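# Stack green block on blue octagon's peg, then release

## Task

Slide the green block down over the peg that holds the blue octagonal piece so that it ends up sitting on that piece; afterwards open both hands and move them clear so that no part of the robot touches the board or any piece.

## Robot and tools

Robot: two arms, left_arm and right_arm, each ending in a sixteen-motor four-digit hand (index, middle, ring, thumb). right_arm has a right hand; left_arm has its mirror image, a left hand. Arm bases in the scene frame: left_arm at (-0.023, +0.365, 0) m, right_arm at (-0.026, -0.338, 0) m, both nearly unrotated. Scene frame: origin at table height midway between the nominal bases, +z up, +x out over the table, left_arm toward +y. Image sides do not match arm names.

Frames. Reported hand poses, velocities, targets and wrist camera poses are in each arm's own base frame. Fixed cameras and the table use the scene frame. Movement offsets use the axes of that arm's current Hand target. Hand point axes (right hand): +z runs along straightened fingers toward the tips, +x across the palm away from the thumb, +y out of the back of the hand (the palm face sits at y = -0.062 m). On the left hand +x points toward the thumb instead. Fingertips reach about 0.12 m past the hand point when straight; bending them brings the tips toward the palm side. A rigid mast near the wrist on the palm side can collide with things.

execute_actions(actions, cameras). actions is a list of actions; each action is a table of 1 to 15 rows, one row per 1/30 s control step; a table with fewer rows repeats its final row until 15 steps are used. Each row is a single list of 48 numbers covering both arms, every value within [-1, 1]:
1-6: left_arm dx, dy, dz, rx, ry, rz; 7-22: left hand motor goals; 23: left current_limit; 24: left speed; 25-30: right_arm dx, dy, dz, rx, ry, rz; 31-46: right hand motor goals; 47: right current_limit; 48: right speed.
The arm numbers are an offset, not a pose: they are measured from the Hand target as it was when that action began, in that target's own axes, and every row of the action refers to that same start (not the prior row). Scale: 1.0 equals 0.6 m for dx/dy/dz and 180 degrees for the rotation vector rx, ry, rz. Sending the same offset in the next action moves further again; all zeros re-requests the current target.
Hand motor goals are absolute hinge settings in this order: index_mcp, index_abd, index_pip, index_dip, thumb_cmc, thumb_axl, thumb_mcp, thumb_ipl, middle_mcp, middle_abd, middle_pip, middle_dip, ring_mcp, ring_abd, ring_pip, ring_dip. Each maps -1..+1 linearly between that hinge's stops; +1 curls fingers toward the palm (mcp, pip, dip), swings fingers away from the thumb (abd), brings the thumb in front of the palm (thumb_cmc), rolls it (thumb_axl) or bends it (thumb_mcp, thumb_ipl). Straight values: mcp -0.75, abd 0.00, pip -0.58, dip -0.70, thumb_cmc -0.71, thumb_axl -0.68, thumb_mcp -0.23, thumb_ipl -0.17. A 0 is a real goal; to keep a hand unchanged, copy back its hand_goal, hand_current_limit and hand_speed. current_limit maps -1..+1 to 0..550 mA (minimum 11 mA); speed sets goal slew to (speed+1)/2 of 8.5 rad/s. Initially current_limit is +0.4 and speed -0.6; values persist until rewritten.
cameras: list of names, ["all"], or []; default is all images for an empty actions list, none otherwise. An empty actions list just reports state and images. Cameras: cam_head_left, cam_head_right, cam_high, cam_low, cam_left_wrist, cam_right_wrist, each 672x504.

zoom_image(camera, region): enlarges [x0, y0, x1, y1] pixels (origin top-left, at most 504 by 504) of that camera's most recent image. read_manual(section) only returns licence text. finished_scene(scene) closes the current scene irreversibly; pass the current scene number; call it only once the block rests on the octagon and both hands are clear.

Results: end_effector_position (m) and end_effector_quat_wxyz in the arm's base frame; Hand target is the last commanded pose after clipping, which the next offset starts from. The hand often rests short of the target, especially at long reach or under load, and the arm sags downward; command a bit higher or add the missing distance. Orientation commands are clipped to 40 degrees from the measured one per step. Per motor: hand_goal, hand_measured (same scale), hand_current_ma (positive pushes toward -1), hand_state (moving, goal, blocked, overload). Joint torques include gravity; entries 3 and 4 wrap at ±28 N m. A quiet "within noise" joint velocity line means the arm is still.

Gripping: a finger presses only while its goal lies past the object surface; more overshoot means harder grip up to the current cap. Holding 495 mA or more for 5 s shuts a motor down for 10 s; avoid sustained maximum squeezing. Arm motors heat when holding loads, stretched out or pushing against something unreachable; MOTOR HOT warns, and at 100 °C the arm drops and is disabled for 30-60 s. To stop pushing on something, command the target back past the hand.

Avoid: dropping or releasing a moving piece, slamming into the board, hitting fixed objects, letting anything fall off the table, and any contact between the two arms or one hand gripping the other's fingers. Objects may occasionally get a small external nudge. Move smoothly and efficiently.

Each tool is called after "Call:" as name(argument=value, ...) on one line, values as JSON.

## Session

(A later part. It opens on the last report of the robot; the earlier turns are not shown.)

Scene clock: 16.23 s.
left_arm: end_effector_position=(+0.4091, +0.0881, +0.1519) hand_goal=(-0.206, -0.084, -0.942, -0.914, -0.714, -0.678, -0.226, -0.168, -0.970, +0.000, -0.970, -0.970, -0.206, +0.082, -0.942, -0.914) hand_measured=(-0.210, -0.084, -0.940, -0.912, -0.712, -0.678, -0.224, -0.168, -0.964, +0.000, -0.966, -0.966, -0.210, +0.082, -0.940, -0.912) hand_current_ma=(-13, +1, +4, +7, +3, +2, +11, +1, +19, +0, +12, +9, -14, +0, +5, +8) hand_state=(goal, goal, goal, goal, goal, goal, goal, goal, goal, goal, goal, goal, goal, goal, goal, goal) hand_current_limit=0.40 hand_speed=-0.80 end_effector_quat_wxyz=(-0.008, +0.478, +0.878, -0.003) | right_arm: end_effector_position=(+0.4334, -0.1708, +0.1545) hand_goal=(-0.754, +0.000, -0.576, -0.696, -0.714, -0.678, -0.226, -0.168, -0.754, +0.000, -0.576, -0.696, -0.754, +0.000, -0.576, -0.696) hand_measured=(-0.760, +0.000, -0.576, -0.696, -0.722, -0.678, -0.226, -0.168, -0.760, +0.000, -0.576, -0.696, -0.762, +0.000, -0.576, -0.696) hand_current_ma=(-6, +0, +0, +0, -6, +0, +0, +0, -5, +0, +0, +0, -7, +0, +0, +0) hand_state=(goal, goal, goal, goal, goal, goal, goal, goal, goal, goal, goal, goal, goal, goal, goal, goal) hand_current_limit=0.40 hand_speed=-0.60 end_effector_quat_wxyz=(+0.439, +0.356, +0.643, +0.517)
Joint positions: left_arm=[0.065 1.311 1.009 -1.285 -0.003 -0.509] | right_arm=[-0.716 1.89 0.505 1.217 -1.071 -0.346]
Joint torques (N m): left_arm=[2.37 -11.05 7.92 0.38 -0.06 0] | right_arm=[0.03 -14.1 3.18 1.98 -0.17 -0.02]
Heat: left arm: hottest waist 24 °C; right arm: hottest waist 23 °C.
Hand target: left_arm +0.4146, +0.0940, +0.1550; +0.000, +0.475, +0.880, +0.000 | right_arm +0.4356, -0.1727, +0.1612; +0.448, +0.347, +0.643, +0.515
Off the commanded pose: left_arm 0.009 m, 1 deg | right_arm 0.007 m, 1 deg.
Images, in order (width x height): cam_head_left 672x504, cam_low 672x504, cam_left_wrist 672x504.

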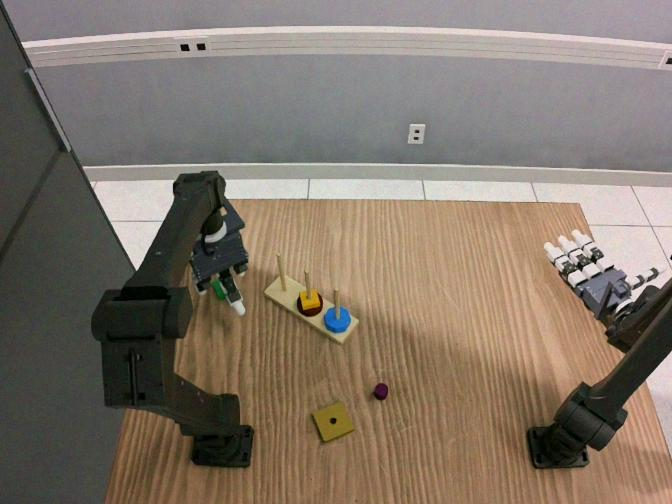

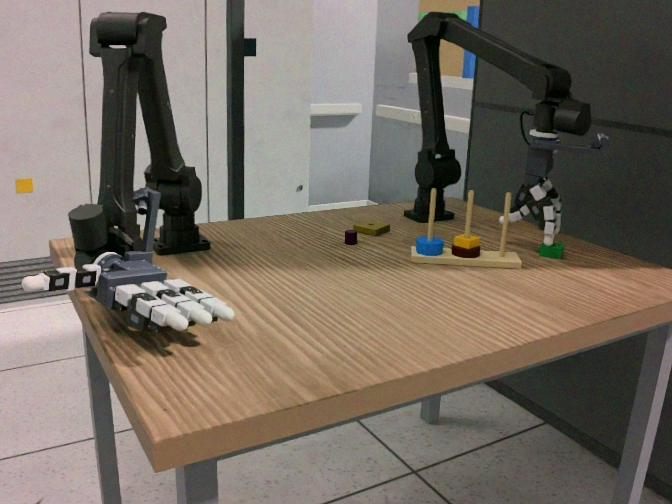

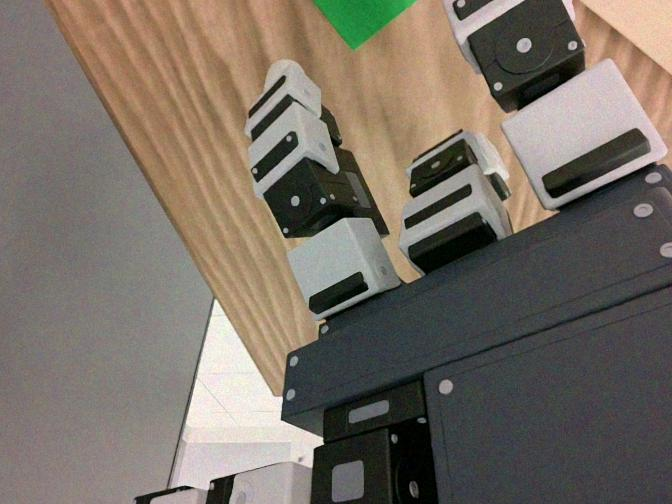

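Call:
execute_actions(actions=[[[0,0,0.0525,0,0,0,-0.2055,-0.083,-0.942,-0.913,-0.714,-0.678,-0.226,-0.168,-0.97,0,-0.97,-0.97,-0.2055,0.083,-0.942,-0.913,0.4,-0.8,0,0,0,0,0,0,-0.754,0,-0.576,-0.696,-0.714,-0.678,-0.226,-0.168,-0.754,0,-0.576,-0.696,-0.754,0,-0.576,-0.696,0.4,-0.6]]], cameras=["cam_head_left","cam_low","cam_left_wrist"])

Call:
zoom_image(camera="cam_low", region=[500, 190, 600, 280])

Call:
zoom_image(camera="cam_left_wrist", region=[200, 0, 500, 200])

Scene clock: 17.47 s.
left_arm: end_effector_position=(+0.4097, +0.0881, +0.1217) hand_goal=(-0.206, -0.084, -0.942, -0.914, -0.714, -0.678, -0.226, -0.168, -0.970, +0.000, -0.970, -0.970, -0.206, +0.082, -0.942, -0.914) hand_measured=(-0.210, -0.084, -0.940, -0.912, -0.712, -0.678, -0.224, -0.168, -0.964, +0.000, -0.966, -0.966, -0.210, +0.082, -0.940, -0.912) hand_current_ma=(-13, +1, +4, +7, +3, +2, +11, +1, +19, +0, +12, +9, -14, +0, +5, +8) hand_state=(goal, goal, goal, goal, goal, goal, goal, goal, goal, goal, goal, goal, goal, goal, goal, goal) hand_current_limit=0.40 hand_speed=-0.80 end_effector_quat_wxyz=(-0.007, +0.478, +0.878, -0.002) | right_arm: end_effector_position=(+0.4334, -0.1708, +0.1545) hand_goal=(-0.754, +0.000, -0.576, -0.696, -0.714, -0.678, -0.226, -0.168, -0.754, +0.000, -0.576, -0.696, -0.754, +0.000, -0.576, -0.696) hand_measured=(-0.760, +0.000, -0.576, -0.696, -0.722, -0.678, -0.226, -0.168, -0.760, +0.000, -0.576, -0.696, -0.762, +0.000, -0.576, -0.696) hand_current_ma=(-6, +0, +0, +0, -6, +0, +0, +0, -5, +0, +0, +0, -7, +0, +0, +0) hand_state=(goal, goal, goal, goal, goal, goal, goal, goal, goal, goal, goal, goal, goal, goal, goal, goal) hand_current_limit=0.40 hand_speed=-0.60 end_effector_quat_wxyz=(+0.439, +0.356, +0.643, +0.517)
Joint positions: left_arm=[0.065 1.34 0.951 -1.196 -0.003 -0.509] | right_arm=[-0.716 1.89 0.505 1.217 -1.071 -0.346]
Joint torques (N m): left_arm=[2.43 -10.93 7.6 0.38 -0.05 0] | right_arm=[0.09 -14.04 3.14 1.78 -0.2 -0.03]
Heat: left arm: hottest waist 24 °C; right arm: hottest waist 23 °C.
Hand target: left_arm +0.4146, +0.0940, +0.1234; +0.000, +0.475, +0.880, +0.000 | right_arm +0.4356, -0.1727, +0.1612; +0.448, +0.347, +0.643, +0.515
Off the commanded pose: left_arm 0.008 m, 1 deg | right_arm 0.007 m, 1 deg.
Images, in order (width x height): cam_head_left 672x504, cam_low 672x504, cam_left_wrist 672x504.

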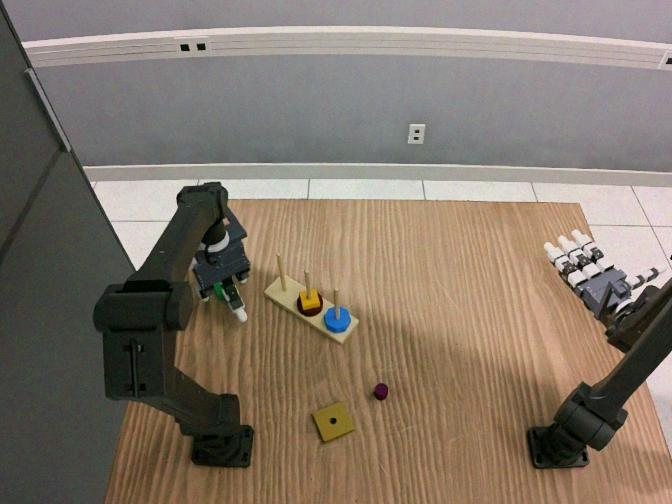

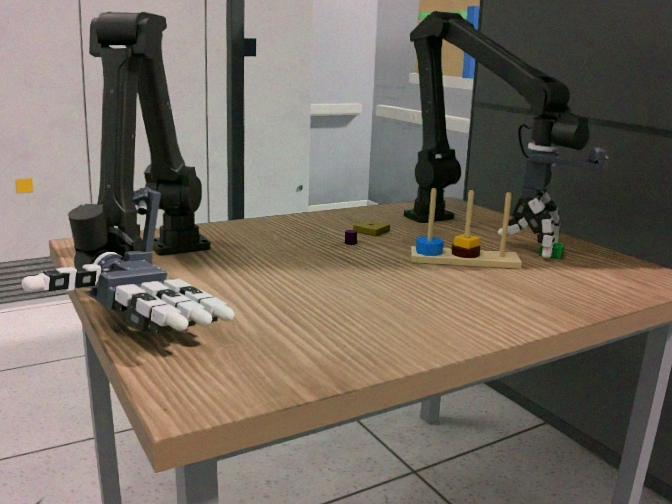

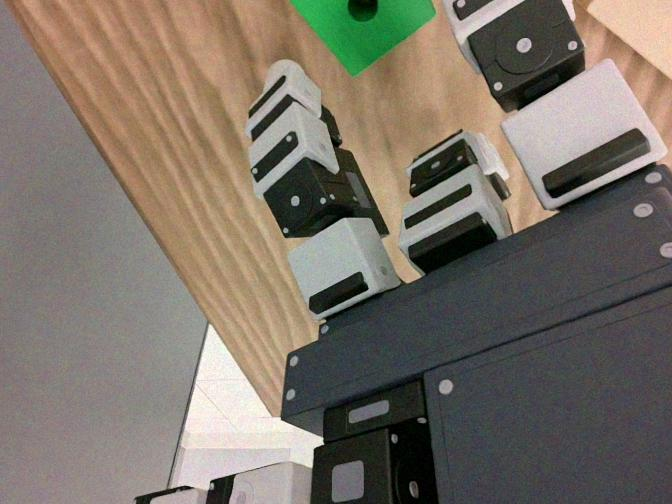

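Scaled by 5.040 from the camera's 672x504 image, which has a finer 960x720 frame.

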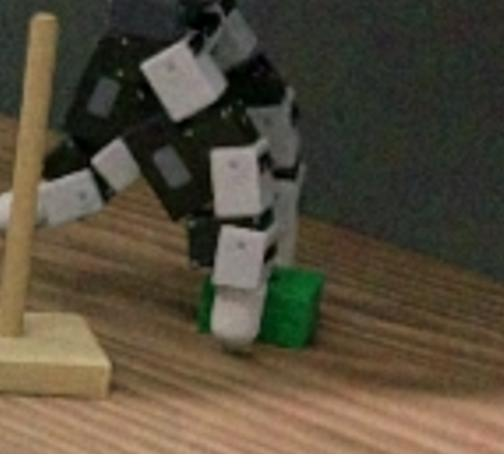

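Scaled by 1.680 from the camera's 672x504 image, which has a finer 960x720 frame.

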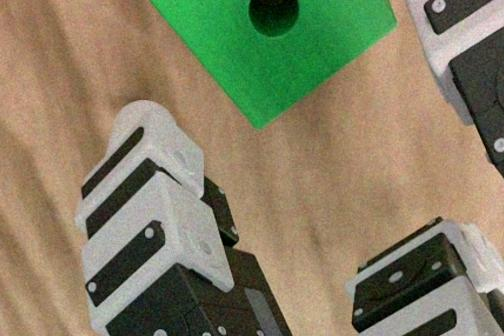

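Call:
execute_actions(actions=[[[0,0,0,0,0,0,-0.2055,0.3,-0.942,-0.913,-0.714,-0.678,-0.226,-0.168,-0.97,0,-0.97,-0.97,-0.2055,-0.3,-0.942,-0.913,0.4,-0.85,0,0,0,0,0,0,-0.754,0,-0.576,-0.696,-0.714,-0.678,-0.226,-0.168,-0.754,0,-0.576,-0.696,-0.754,0,-0.576,-0.696,0.4,-0.6]],[[0,0,0,0,0,0,-0.2055,0.3,-0.942,-0.913,-0.714,-0.678,-0.226,-0.168,-0.97,0,-0.97,-0.97,-0.2055,-0.3,-0.942,-0.913,0.4,-0.85,0,0,0,0,0,0,-0.754,0,-0.576,-0.696,-0.714,-0.678,-0.226,-0.168,-0.754,0,-0.576,-0.696,-0.754,0,-0.576,-0.696,0.4,-0.6]]], cameras=["cam_head_left","cam_low","cam_left_wrist"])

Call:
zoom_image(camera="cam_left_wrist", region=[200, 0, 500, 200])

Scene clock: 19.43 s.
left_arm: end_effector_position=(+0.4097, +0.0881, +0.1216) hand_goal=(-0.206, +0.300, -0.942, -0.914, -0.714, -0.678, -0.226, -0.168, -0.970, +0.000, -0.970, -0.970, -0.206, -0.300, -0.942, -0.914) hand_measured=(-0.210, +0.140, -0.942, -0.914, -0.712, -0.678, -0.224, -0.168, -0.964, +0.000, -0.966, -0.966, -0.210, -0.140, -0.942, -0.912) hand_current_ma=(-13, -385, -2, +2, +3, +2, +11, +1, +19, +0, +12, +9, -14, +385, +0, +3) hand_state=(goal, blocked, goal, goal, goal, goal, goal, goal, goal, goal, goal, goal, goal, blocked, goal, goal) hand_current_limit=0.40 hand_speed=-0.85 end_effector_quat_wxyz=(-0.007, +0.478, +0.878, -0.002) | right_arm: end_effector_position=(+0.4334, -0.1708, +0.1545) hand_goal=(-0.754, +0.000, -0.576, -0.696, -0.714, -0.678, -0.226, -0.168, -0.754, +0.000, -0.576, -0.696, -0.754, +0.000, -0.576, -0.696) hand_measured=(-0.760, +0.000, -0.576, -0.696, -0.722, -0.678, -0.226, -0.168, -0.760, +0.000, -0.576, -0.696, -0.762, +0.000, -0.576, -0.696) hand_current_ma=(-6, +0, +0, +0, -6, +0, +0, +0, -5, +0, +0, +0, -7, +0, +0, +0) hand_state=(goal, goal, goal, goal, goal, goal, goal, goal, goal, goal, goal, goal, goal, goal, goal, goal) hand_current_limit=0.40 hand_speed=-0.60 end_effector_quat_wxyz=(+0.439, +0.356, +0.643, +0.517)
Joint positions: left_arm=[0.065 1.34 0.951 -1.196 -0.003 -0.508] | right_arm=[-0.716 1.89 0.505 1.217 -1.071 -0.346]
Joint torques (N m): left_arm=[2.37 -10.99 7.6 0.36 -0.05 0] | right_arm=[-0.44 -13.22 3.18 1.87 -0.18 -0.01]
Heat: left arm: hottest waist 24 °C; right arm: hottest waist 23 °C.
Hand target: left_arm +0.4146, +0.0939, +0.1233; +0.000, +0.475, +0.880, +0.000 | right_arm +0.4356, -0.1727, +0.1612; +0.448, +0.347, +0.643, +0.515
Off the commanded pose: left_arm 0.008 m, 1 deg | right_arm 0.007 m, 1 deg.
Images, in order (width x height): cam_head_left 672x504, cam_low 672x504, cam_left_wrist 672x504.

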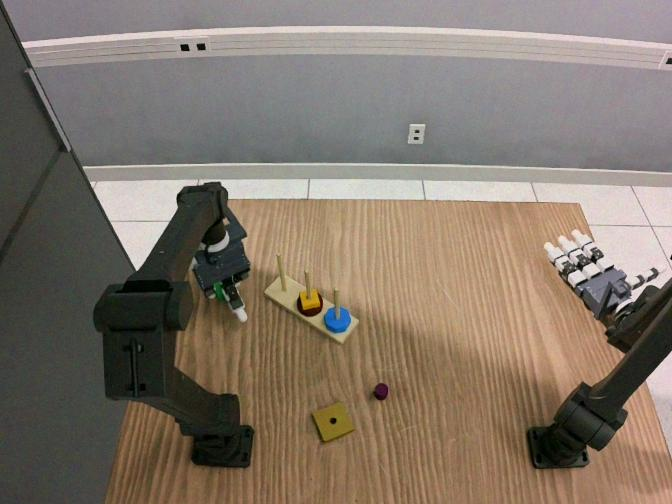

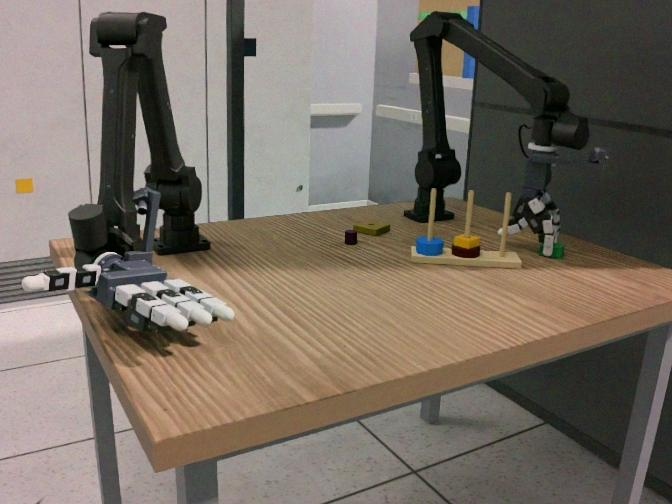

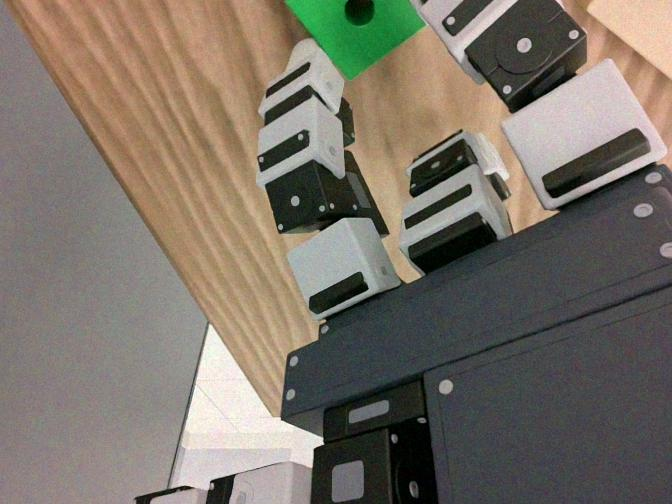

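Scaled by 1.680 from the camera's 672x504 image, which has a finer 960x720 frame.

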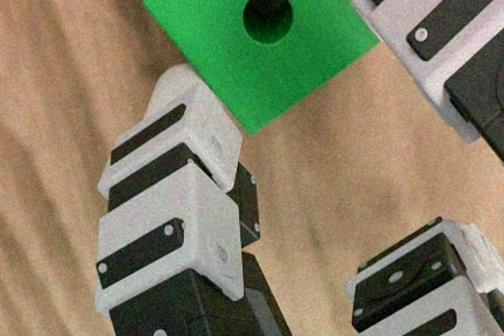

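Call:
execute_actions(actions=[[[0,0,-0.10,0,0,0,-0.2055,0.3,-0.942,-0.913,-0.714,-0.678,-0.226,-0.168,-0.97,0,-0.97,-0.97,-0.2055,-0.3,-0.942,-0.913,0.4,-0.85,0,0,0,0,0,0,-0.754,0,-0.576,-0.696,-0.714,-0.678,-0.226,-0.168,-0.754,0,-0.576,-0.696,-0.754,0,-0.576,-0.696,0.4,-0.6]],[[0,0.0,-0.14,0,0,0,-0.2055,0.3,-0.942,-0.913,-0.714,-0.678,-0.226,-0.168,-0.97,0,-0.97,-0.97,-0.2055,-0.3,-0.942,-0.913,0.4,-0.85,0,0,0,0,0,0,-0.754,0,-0.576,-0.696,-0.714,-0.678,-0.226,-0.168,-0.754,0,-0.576,-0.696,-0.754,0,-0.576,-0.696,0.4,-0.6]]], cameras=["cam_head_left","cam_low","cam_left_wrist"])

Call:
zoom_image(camera="cam_left_wrist", region=[200, 0, 500, 200])

Scene clock: 21.40 s.
left_arm: end_effector_position=(+0.4045, +0.0877, +0.2503) hand_goal=(-0.206, +0.300, -0.942, -0.914, -0.714, -0.678, -0.226, -0.168, -0.970, +0.000, -0.970, -0.970, -0.206, -0.300, -0.942, -0.914) hand_measured=(-0.212, +0.140, -0.944, -0.914, -0.712, -0.678, -0.222, -0.168, -0.964, +0.000, -0.966, -0.966, -0.212, -0.140, -0.944, -0.914) hand_current_ma=(-24, -385, -7, -1, +3, +2, +13, +1, +20, +0, +12, +9, -17, +385, -4, +2) hand_state=(goal, blocked, goal, goal, goal, goal, goal, goal, goal, goal, goal, goal, goal, blocked, goal, goal) hand_current_limit=0.40 hand_speed=-0.85 end_effector_quat_wxyz=(-0.013, +0.478, +0.878, -0.006) | right_arm: end_effector_position=(+0.4334, -0.1708, +0.1545) hand_goal=(-0.754, +0.000, -0.576, -0.696, -0.714, -0.678, -0.226, -0.168, -0.754, +0.000, -0.576, -0.696, -0.754, +0.000, -0.576, -0.696) hand_measured=(-0.760, +0.000, -0.576, -0.696, -0.722, -0.678, -0.226, -0.168, -0.760, +0.000, -0.576, -0.696, -0.762, +0.000, -0.576, -0.696) hand_current_ma=(-6, +0, +0, +0, -6, +0, +0, +0, -5, +0, +0, +0, -7, +0, +0, +0) hand_state=(goal, goal, goal, goal, goal, goal, goal, goal, goal, goal, goal, goal, goal, goal, goal, goal) hand_current_limit=0.40 hand_speed=-0.60 end_effector_quat_wxyz=(+0.439, +0.356, +0.643, +0.517)
Joint positions: left_arm=[0.065 1.262 1.229 -1.566 -0.003 -0.508] | right_arm=[-0.716 1.89 0.505 1.217 -1.071 -0.346]
Joint torques (N m): left_arm=[2.37 -10.23 10.85 -0.57 -0.07 -0.01] | right_arm=[-0.26 -14.21 3.25 1.78 -0.22 -0.02]
Heat: left arm: hottest elbow 25 °C; right arm: hottest waist 23 °C.
Hand target: left_arm +0.4145, +0.0939, +0.2673; +0.000, +0.475, +0.880, +0.000 | right_arm +0.4356, -0.1727, +0.1612; +0.448, +0.347, +0.643, +0.515
Off the commanded pose: left_arm 0.021 m, 2 deg | right_arm 0.007 m, 1 deg.
Images, in order (width x height): cam_head_left 672x504, cam_low 672x504, cam_left_wrist 672x504.

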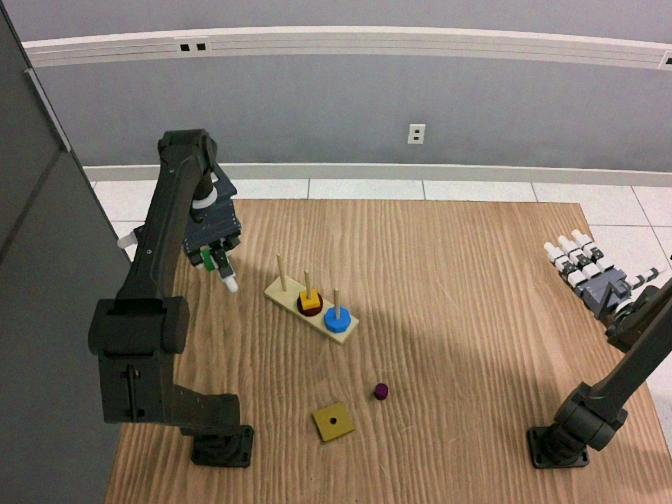

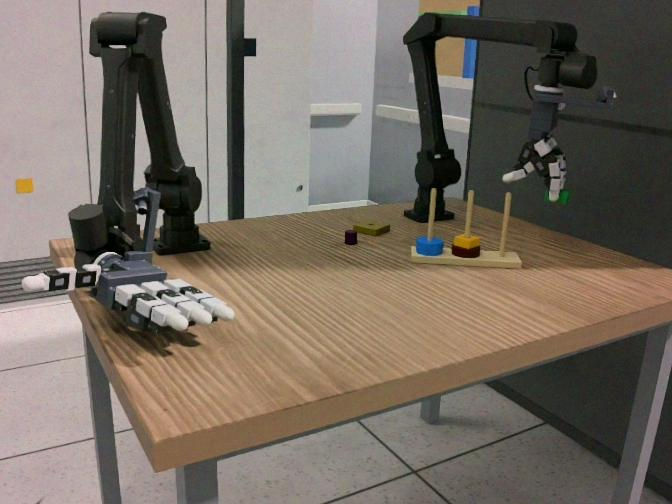

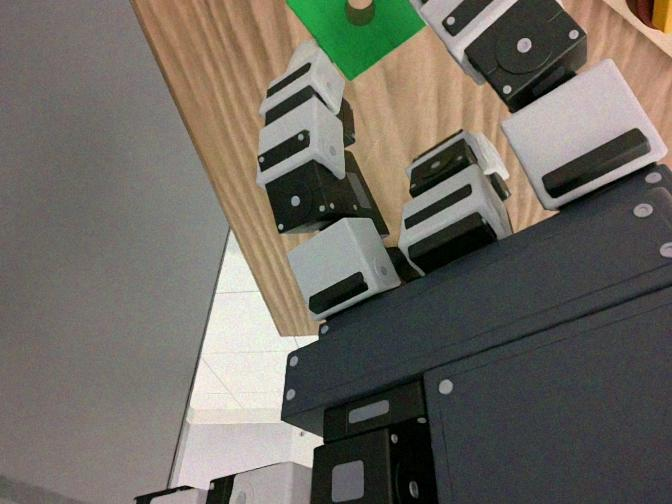

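Scaled by 1.680 from the camera's 672x504 image, which has a finer 960x720 frame.

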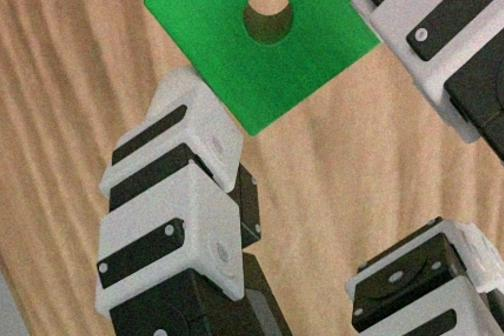

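Call:
execute_actions(actions=[[[-0.2053,-0.064,-0.0712,0,0,0,-0.2055,0.3,-0.942,-0.913,-0.714,-0.678,-0.226,-0.168,-0.97,0,-0.97,-0.97,-0.2055,-0.3,-0.942,-0.913,0.4,-0.85,0,0,0,0,0,0,-0.754,0,-0.576,-0.696,-0.714,-0.678,-0.226,-0.168,-0.754,0,-0.576,-0.696,-0.754,0,-0.576,-0.696,0.4,-0.6]],[[-0.1438,-0.0845,-0.0133,0,0,-0.0833,-0.2055,0.3,-0.942,-0.913,-0.714,-0.678,-0.226,-0.168,-0.97,0,-0.97,-0.97,-0.2055,-0.3,-0.942,-0.913,0.4,-0.85,0,0,0,0,0,0,-0.754,0,-0.576,-0.696,-0.714,-0.678,-0.226,-0.168,-0.754,0,-0.576,-0.696,-0.754,0,-0.576,-0.696,0.4,-0.6]],[[-0.0257,-0.1668,0,0,0,-0.0833,-0.2055,0.3,-0.942,-0.913,-0.714,-0.678,-0.226,-0.168,-0.97,0,-0.97,-0.97,-0.2055,-0.3,-0.942,-0.913,0.4,-0.85,0,0,0,0,0,0,-0.754,0,-0.576,-0.696,-0.714,-0.678,-0.226,-0.168,-0.754,0,-0.576,-0.696,-0.754,0,-0.576,-0.696,0.4,-0.6]]], cameras=["cam_head_left","cam_low","cam_left_wrist"])

Call:
zoom_image(camera="cam_left_wrist", region=[200, 0, 500, 200])

Scene clock: 24.67 s.
left_arm: end_effector_position=(+0.3901, -0.2144, +0.3019) hand_goal=(-0.206, +0.300, -0.942, -0.914, -0.714, -0.678, -0.226, -0.168, -0.970, +0.000, -0.970, -0.970, -0.206, -0.300, -0.942, -0.914) hand_measured=(-0.214, +0.140, -0.946, -0.914, -0.714, -0.678, -0.222, -0.168, -0.964, +0.000, -0.966, -0.966, -0.212, -0.140, -0.944, -0.914) hand_current_ma=(-27, -385, -10, -1, +2, +2, +13, +1, +22, +0, +12, +9, -18, +385, -6, +1) hand_state=(goal, blocked, goal, goal, goal, goal, goal, goal, goal, goal, goal, goal, goal, blocked, goal, goal) hand_current_limit=0.40 hand_speed=-0.85 end_effector_quat_wxyz=(-0.005, +0.242, +0.970, +0.002) | right_arm: end_effector_position=(+0.4334, -0.1708, +0.1545) hand_goal=(-0.754, +0.000, -0.576, -0.696, -0.714, -0.678, -0.226, -0.168, -0.754, +0.000, -0.576, -0.696, -0.754, +0.000, -0.576, -0.696) hand_measured=(-0.760, +0.000, -0.576, -0.696, -0.722, -0.678, -0.226, -0.168, -0.760, +0.000, -0.576, -0.696, -0.762, +0.000, -0.576, -0.696) hand_current_ma=(-6, +0, +0, +0, -6, +0, +0, +0, -5, +0, +0, +0, -7, +0, +0, +0) hand_state=(goal, goal, goal, goal, goal, goal, goal, goal, goal, goal, goal, goal, goal, goal, goal, goal) hand_current_limit=0.40 hand_speed=-0.60 end_effector_quat_wxyz=(+0.439, +0.356, +0.643, +0.517)
Joint positions: left_arm=[-0.68 1.596 1.706 -1.69 0.001 -1.761] | right_arm=[-0.716 1.89 0.505 1.217 -1.071 -0.346]
Joint torques (N m): left_arm=[1.96 -15.62 11.12 -0.58 -0.33 -0.14] | right_arm=[-0.91 -13.45 3.08 2.02 -0.23 -0.02]
Heat: left arm: hottest elbow 26 °C; right arm: hottest waist 23 °C.
Hand target: left_arm +0.4000, -0.2149, +0.3181; +0.000, +0.231, +0.973, +0.000 | right_arm +0.4356, -0.1727, +0.1612; +0.448, +0.347, +0.643, +0.515
Off the commanded pose: left_arm 0.019 m, 1 deg | right_arm 0.007 m, 1 deg.
joint sent to its limit (left arm) — joint 4 (wrist pitch), lower limit. The joint targets still meet the commanded pose.
Images, in order (width x height): cam_head_left 672x504, cam_low 672x504, cam_left_wrist 672x504.

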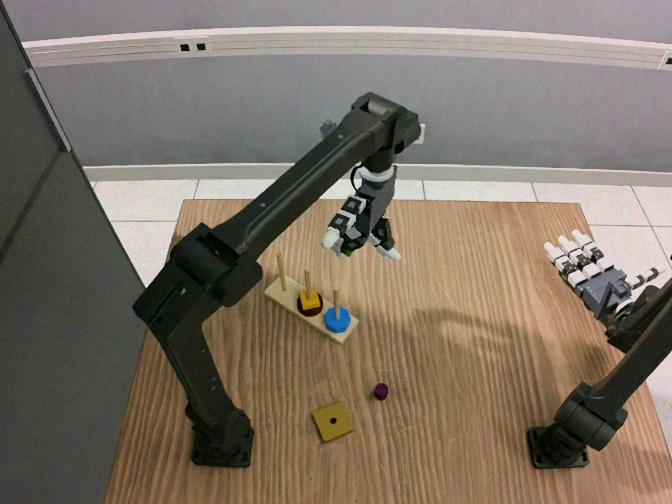

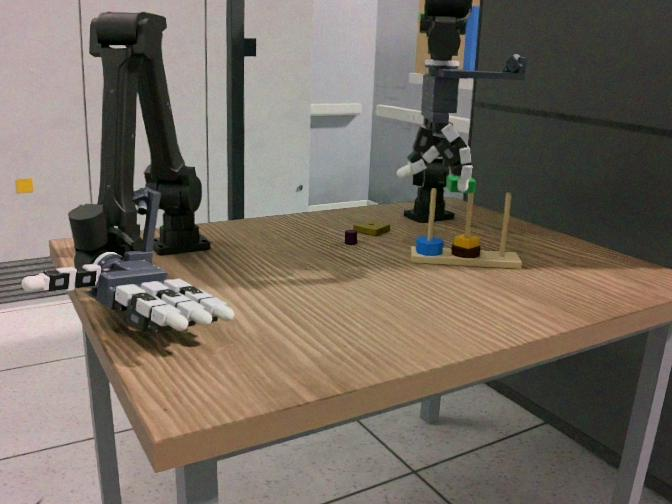

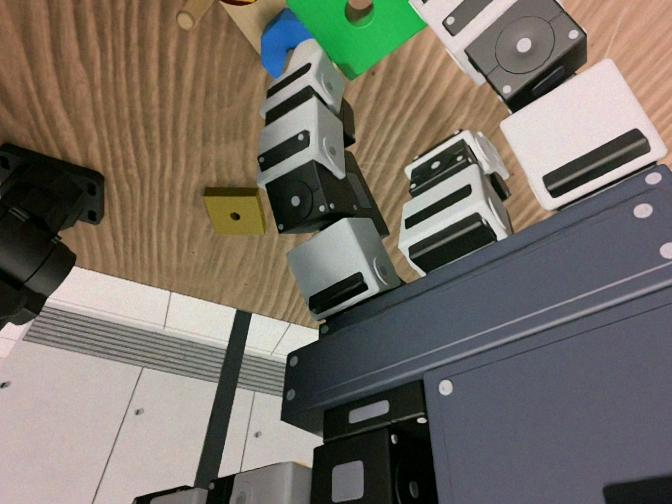

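Scaled by 1.680 from the camera's 672x504 image, which has a finer 960x720 frame.

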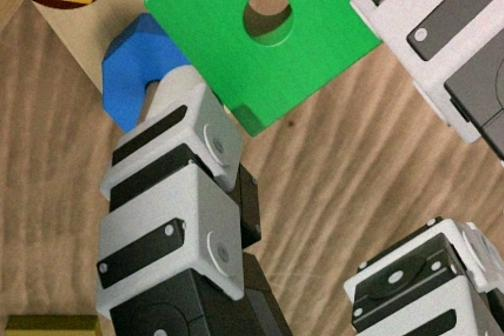

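Call:
execute_actions(actions=[[[0.09,-0.0219,0,0,0,0,-0.2055,0.3,-0.942,-0.913,-0.714,-0.678,-0.226,-0.168,-0.97,0,-0.97,-0.97,-0.2055,-0.3,-0.942,-0.913,0.4,-0.85,0,0,0,0,0,0,-0.754,0,-0.576,-0.696,-0.714,-0.678,-0.226,-0.168,-0.754,0,-0.576,-0.696,-0.754,0,-0.576,-0.696,0.4,-0.6]]], cameras=["cam_head_left","cam_low","cam_left_wrist"])

Call:
zoom_image(camera="cam_left_wrist", region=[200, 0, 500, 200])

Call:
zoom_image(camera="cam_low", region=[370, 120, 550, 280])

Scene clock: 25.93 s.
left_arm: end_effector_position=(+0.3512, -0.1991, +0.3111) hand_goal=(-0.206, +0.300, -0.942, -0.914, -0.714, -0.678, -0.226, -0.168, -0.970, +0.000, -0.970, -0.970, -0.206, -0.300, -0.942, -0.914) hand_measured=(-0.214, +0.140, -0.946, -0.914, -0.714, -0.678, -0.222, -0.168, -0.964, +0.000, -0.966, -0.966, -0.212, -0.140, -0.944, -0.914) hand_current_ma=(-27, -385, -10, -1, +2, +2, +14, +1, +22, +0, +12, +9, -18, +385, -7, +1) hand_state=(goal, blocked, goal, goal, goal, goal, goal, goal, goal, goal, goal, goal, goal, blocked, goal, goal) hand_current_limit=0.40 hand_speed=-0.85 end_effector_quat_wxyz=(-0.002, +0.228, +0.974, +0.001) | right_arm: end_effector_position=(+0.4334, -0.1708, +0.1545) hand_goal=(-0.754, +0.000, -0.576, -0.696, -0.714, -0.678, -0.226, -0.168, -0.754, +0.000, -0.576, -0.696, -0.754, +0.000, -0.576, -0.696) hand_measured=(-0.760, +0.000, -0.576, -0.696, -0.722, -0.678, -0.226, -0.168, -0.760, +0.000, -0.576, -0.696, -0.762, +0.000, -0.576, -0.696) hand_current_ma=(-6, +0, +0, +0, -6, +0, +0, +0, -5, +0, +0, +0, -7, +0, +0, +0) hand_state=(goal, goal, goal, goal, goal, goal, goal, goal, goal, goal, goal, goal, goal, goal, goal, goal) hand_current_limit=0.40 hand_speed=-0.60 end_effector_quat_wxyz=(+0.439, +0.356, +0.643, +0.517)
Joint positions: left_arm=[-0.706 1.495 1.614 -1.694 0.001 -1.817] | right_arm=[-0.716 1.89 0.505 1.217 -1.071 -0.346]
Joint torques (N m): left_arm=[-0.15 -15.68 7.95 -0.42 -0.24 -0.13] | right_arm=[0.15 -14.45 3.21 1.96 -0.21 -0.02]
Heat: left arm: hottest elbow 26 °C; right arm: hottest waist 23 °C.
Hand target: left_arm +0.3459, -0.2025, +0.3181; +0.000, +0.231, +0.973, +0.000 | right_arm +0.4356, -0.1727, +0.1612; +0.448, +0.347, +0.643, +0.515
Off the commanded pose: left_arm 0.009 m, 0 deg | right_arm 0.007 m, 1 deg.
joint sent to its limit (left arm) — joint 4 (wrist pitch), lower limit. The joint targets still meet the commanded pose.
Images, in order (width x height): cam_head_left 672x504, cam_low 672x504, cam_left_wrist 672x504.

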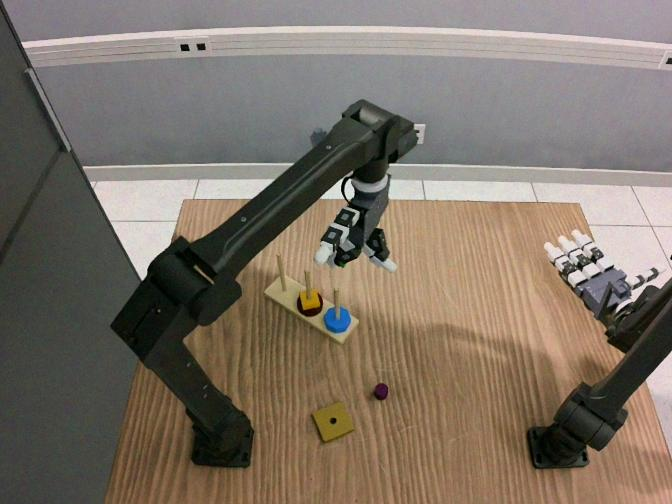

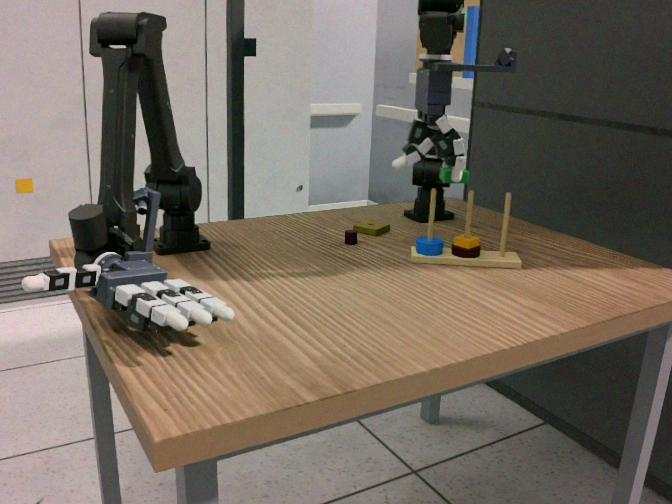

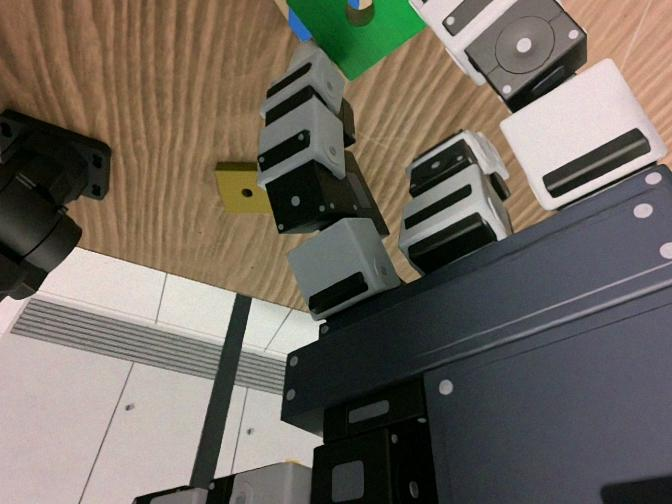

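Scaled by 1.680 from the camera's 672x504 image, which has a finer 960x720 frame.

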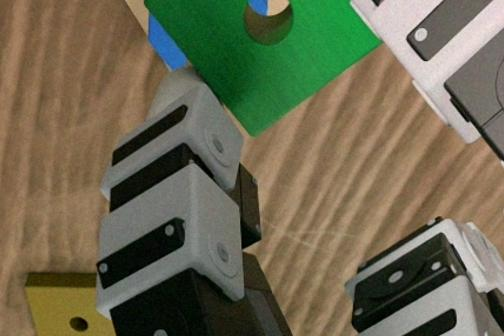

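Scaled by 2.800 from the camera's 672x504 image, which has a finer 960x720 frame.

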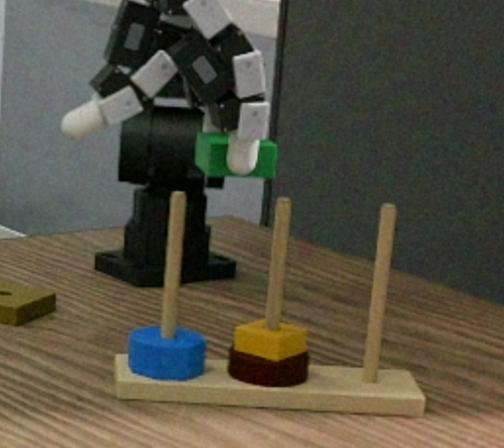

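Call:
execute_actions(actions=[[[0.07,-0.0277,0,0,0,0,-0.2055,0.3,-0.942,-0.913,-0.714,-0.678,-0.226,-0.168,-0.97,0,-0.97,-0.97,-0.2055,-0.3,-0.942,-0.913,0.4,-0.85,0,0,0,0,0,0,-0.754,0,-0.576,-0.696,-0.714,-0.678,-0.226,-0.168,-0.754,0,-0.576,-0.696,-0.754,0,-0.576,-0.696,0.4,-0.6]]], cameras=["cam_head_left","cam_low","cam_left_wrist"])

Call:
zoom_image(camera="cam_left_wrist", region=[320, 0, 400, 50])

Call:
zoom_image(camera="cam_low", region=[370, 120, 550, 280])

Call:
zoom_image(camera="cam_head_left", region=[260, 200, 420, 360])

Scene clock: 27.13 s.
left_arm: end_effector_position=(+0.3057, -0.1967, +0.3117) hand_goal=(-0.206, +0.300, -0.942, -0.914, -0.714, -0.678, -0.226, -0.168, -0.970, +0.000, -0.970, -0.970, -0.206, -0.300, -0.942, -0.914) hand_measured=(-0.214, +0.142, -0.946, -0.914, -0.714, -0.678, -0.222, -0.168, -0.964, +0.000, -0.966, -0.966, -0.212, -0.140, -0.944, -0.914) hand_current_ma=(-27, -385, -10, -1, +2, +2, +14, +1, +22, +0, +12, +9, -18, +385, -7, +1) hand_state=(goal, blocked, goal, goal, goal, goal, goal, goal, goal, goal, goal, goal, goal, blocked, goal, goal) hand_current_limit=0.40 hand_speed=-0.85 end_effector_quat_wxyz=(-0.004, +0.229, +0.973, +0.002) | right_arm: end_effector_position=(+0.4334, -0.1708, +0.1545) hand_goal=(-0.754, +0.000, -0.576, -0.696, -0.714, -0.678, -0.226, -0.168, -0.754, +0.000, -0.576, -0.696, -0.754, +0.000, -0.576, -0.696) hand_measured=(-0.760, +0.000, -0.576, -0.696, -0.722, -0.678, -0.226, -0.168, -0.760, +0.000, -0.576, -0.696, -0.762, +0.000, -0.576, -0.696) hand_current_ma=(-6, +0, +0, +0, -6, +0, +0, +0, -5, +0, +0, +0, -7, +0, +0, +0) hand_state=(goal, goal, goal, goal, goal, goal, goal, goal, goal, goal, goal, goal, goal, goal, goal, goal) hand_current_limit=0.40 hand_speed=-0.60 end_effector_quat_wxyz=(+0.439, +0.356, +0.643, +0.517)
Joint positions: left_arm=[-0.775 1.406 1.52 -1.694 0.001 -1.883] | right_arm=[-0.716 1.89 0.505 1.217 -1.071 -0.346]
Joint torques (N m): left_arm=[0.03 -14.27 7.91 -0.43 -0.22 -0.18] | right_arm=[0.26 -13.92 3.15 1.81 -0.2 0.04]
Heat: left arm: hottest elbow 26 °C; right arm: hottest waist 23 °C.
Hand target: left_arm +0.3009, -0.1984, +0.3181; +0.000, +0.231, +0.973, +0.000 | right_arm +0.4356, -0.1727, +0.1612; +0.448, +0.347, +0.643, +0.515
Off the commanded pose: left_arm 0.008 m, 1 deg | right_arm 0.007 m, 1 deg.
joint sent to its limit (left arm) — joint 4 (wrist pitch), lower limit. The joint targets still meet the commanded pose.
Images, in order (width x height): cam_head_left 672x504, cam_low 672x504, cam_left_wrist 672x504.

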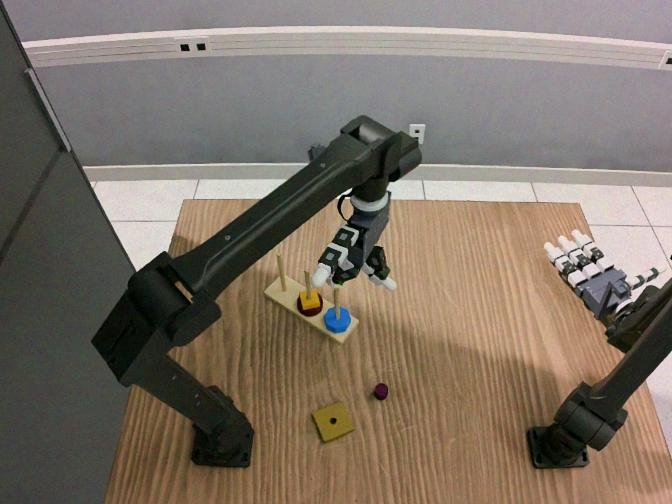

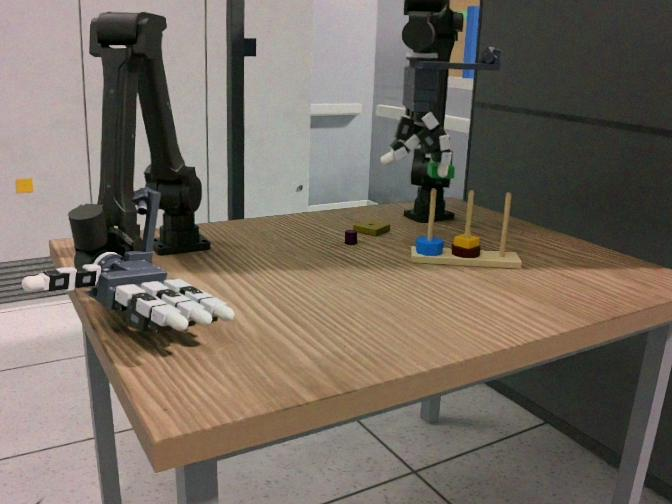

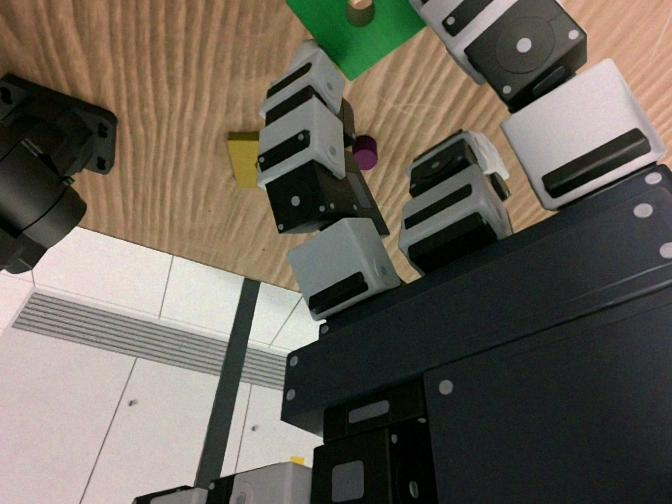

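Scaled by 6.300 from the camera's 672x504 image, which has a finer 960x720 frame.

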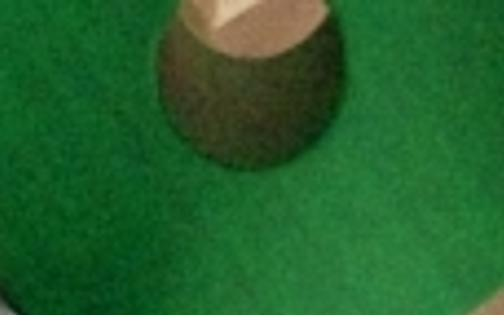

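Scaled by 2.800 from the camera's 672x504 image, which has a finer 960x720 frame.

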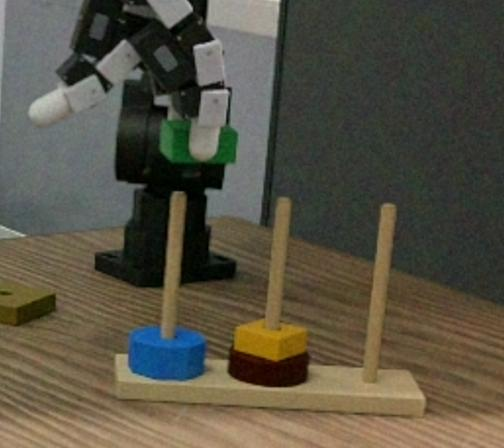

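Scaled by 3.150 from the camera's 672x504 image, which has a finer 960x720 frame.

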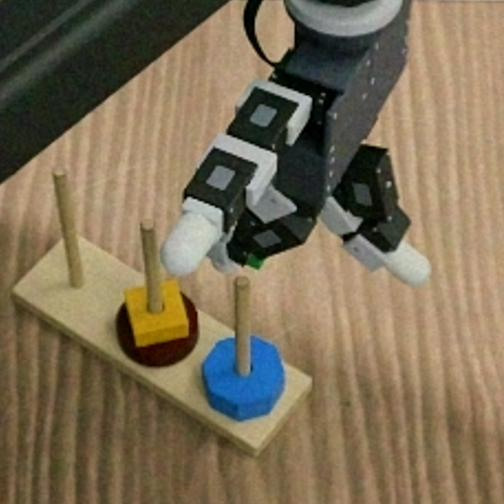

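Call:
execute_actions(actions=[[[0.026,-0.0057,0.0167,0,0,0,-0.2055,0.3,-0.942,-0.913,-0.714,-0.678,-0.226,-0.168,-0.97,0,-0.97,-0.97,-0.2055,-0.3,-0.942,-0.913,0.4,-0.85,0,0,0,0,0,0,-0.754,0,-0.576,-0.696,-0.714,-0.678,-0.226,-0.168,-0.754,0,-0.576,-0.696,-0.754,0,-0.576,-0.696,0.4,-0.6]]], cameras=["cam_head_left","cam_low","cam_left_wrist"])

Call:
zoom_image(camera="cam_left_wrist", region=[320, 0, 400, 50])

Call:
zoom_image(camera="cam_low", region=[370, 120, 550, 280])

Call:
zoom_image(camera="cam_head_left", region=[290, 240, 380, 340])

Scene clock: 28.87 s.
left_arm: end_effector_position=(+0.2888, -0.1897, +0.3011) hand_goal=(-0.206, +0.300, -0.942, -0.914, -0.714, -0.678, -0.226, -0.168, -0.970, +0.000, -0.970, -0.970, -0.206, -0.300, -0.942, -0.914) hand_measured=(-0.214, +0.142, -0.946, -0.914, -0.714, -0.678, -0.222, -0.168, -0.964, +0.000, -0.966, -0.966, -0.212, -0.140, -0.944, -0.914) hand_current_ma=(-27, -385, -10, -1, +2, +2, +14, +1, +22, +0, +12, +9, -18, +385, -7, +1) hand_state=(goal, blocked, goal, goal, goal, goal, goal, goal, goal, goal, goal, goal, goal, blocked, goal, goal) hand_current_limit=0.40 hand_speed=-0.85 end_effector_quat_wxyz=(-0.014, +0.227, +0.974, +0.008) | right_arm: end_effector_position=(+0.4334, -0.1708, +0.1545) hand_goal=(-0.754, +0.000, -0.576, -0.696, -0.714, -0.678, -0.226, -0.168, -0.754, +0.000, -0.576, -0.696, -0.754, +0.000, -0.576, -0.696) hand_measured=(-0.760, +0.000, -0.576, -0.696, -0.722, -0.678, -0.226, -0.168, -0.760, +0.000, -0.576, -0.696, -0.762, +0.000, -0.576, -0.696) hand_current_ma=(-6, +0, +0, +0, -6, +0, +0, +0, -5, +0, +0, +0, -7, +0, +0, +0) hand_state=(goal, goal, goal, goal, goal, goal, goal, goal, goal, goal, goal, goal, goal, goal, goal, goal) hand_current_limit=0.40 hand_speed=-0.60 end_effector_quat_wxyz=(+0.439, +0.356, +0.643, +0.517)
Joint positions: left_arm=[-0.792 1.374 1.458 -1.687 0.001 -1.904] | right_arm=[-0.716 1.89 0.505 1.217 -1.071 -0.346]
Joint torques (N m): left_arm=[-0.26 -14.27 7.88 0.09 -0.18 -0.17] | right_arm=[-0.03 -13.8 3.19 2.17 -0.17 0.04]
Heat: left arm: hottest elbow 26 °C; right arm: hottest waist 23 °C.
Hand target: left_arm +0.2855, -0.1945, +0.3080; +0.000, +0.231, +0.973, +0.000 | right_arm +0.4356, -0.1727, +0.1612; +0.448, +0.347, +0.643, +0.515
Off the commanded pose: left_arm 0.009 m, 2 deg | right_arm 0.007 m, 1 deg.
Images, in order (width x height): cam_head_left 672x504, cam_low 672x504, cam_left_wrist 672x504.

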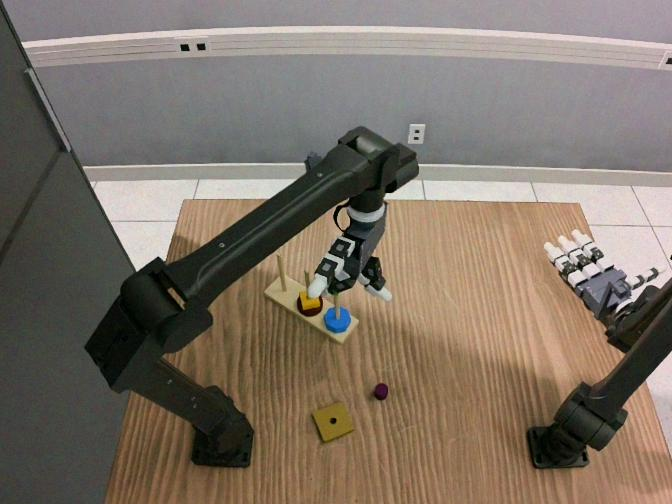

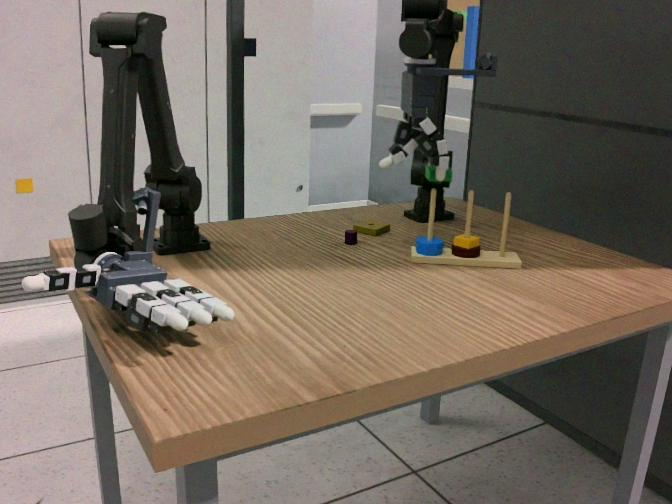

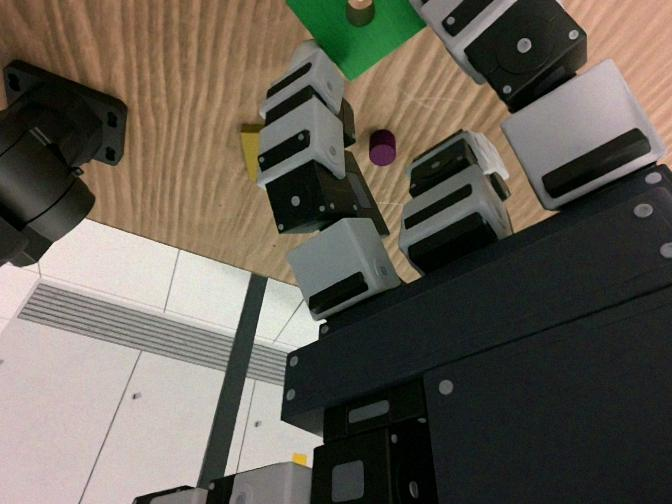

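Scaled by 6.300 from the camera's 672x504 image, which has a finer 960x720 frame.

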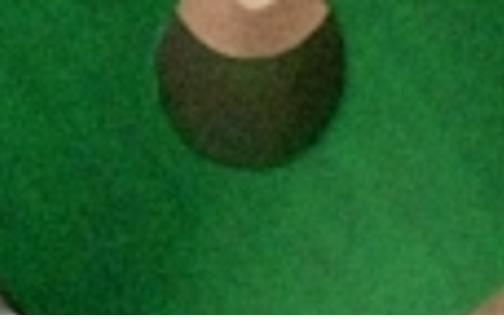

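Scaled by 2.800 from the camera's 672x504 image, which has a finer 960x720 frame.

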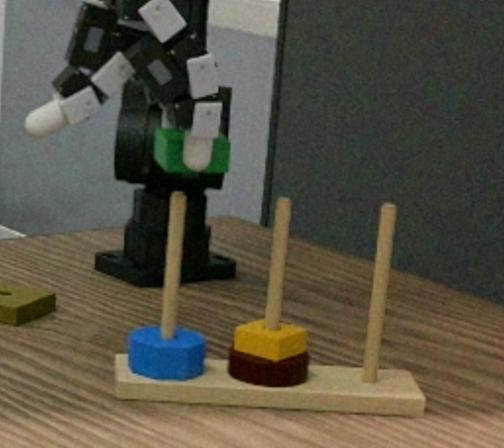

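Scaled by 5.040 from the camera's 672x504 image, which has a finer 960x720 frame.

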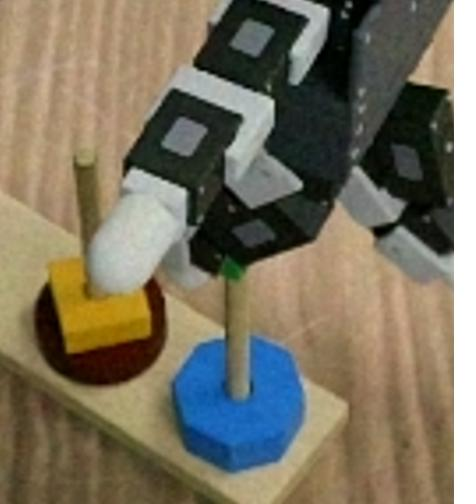

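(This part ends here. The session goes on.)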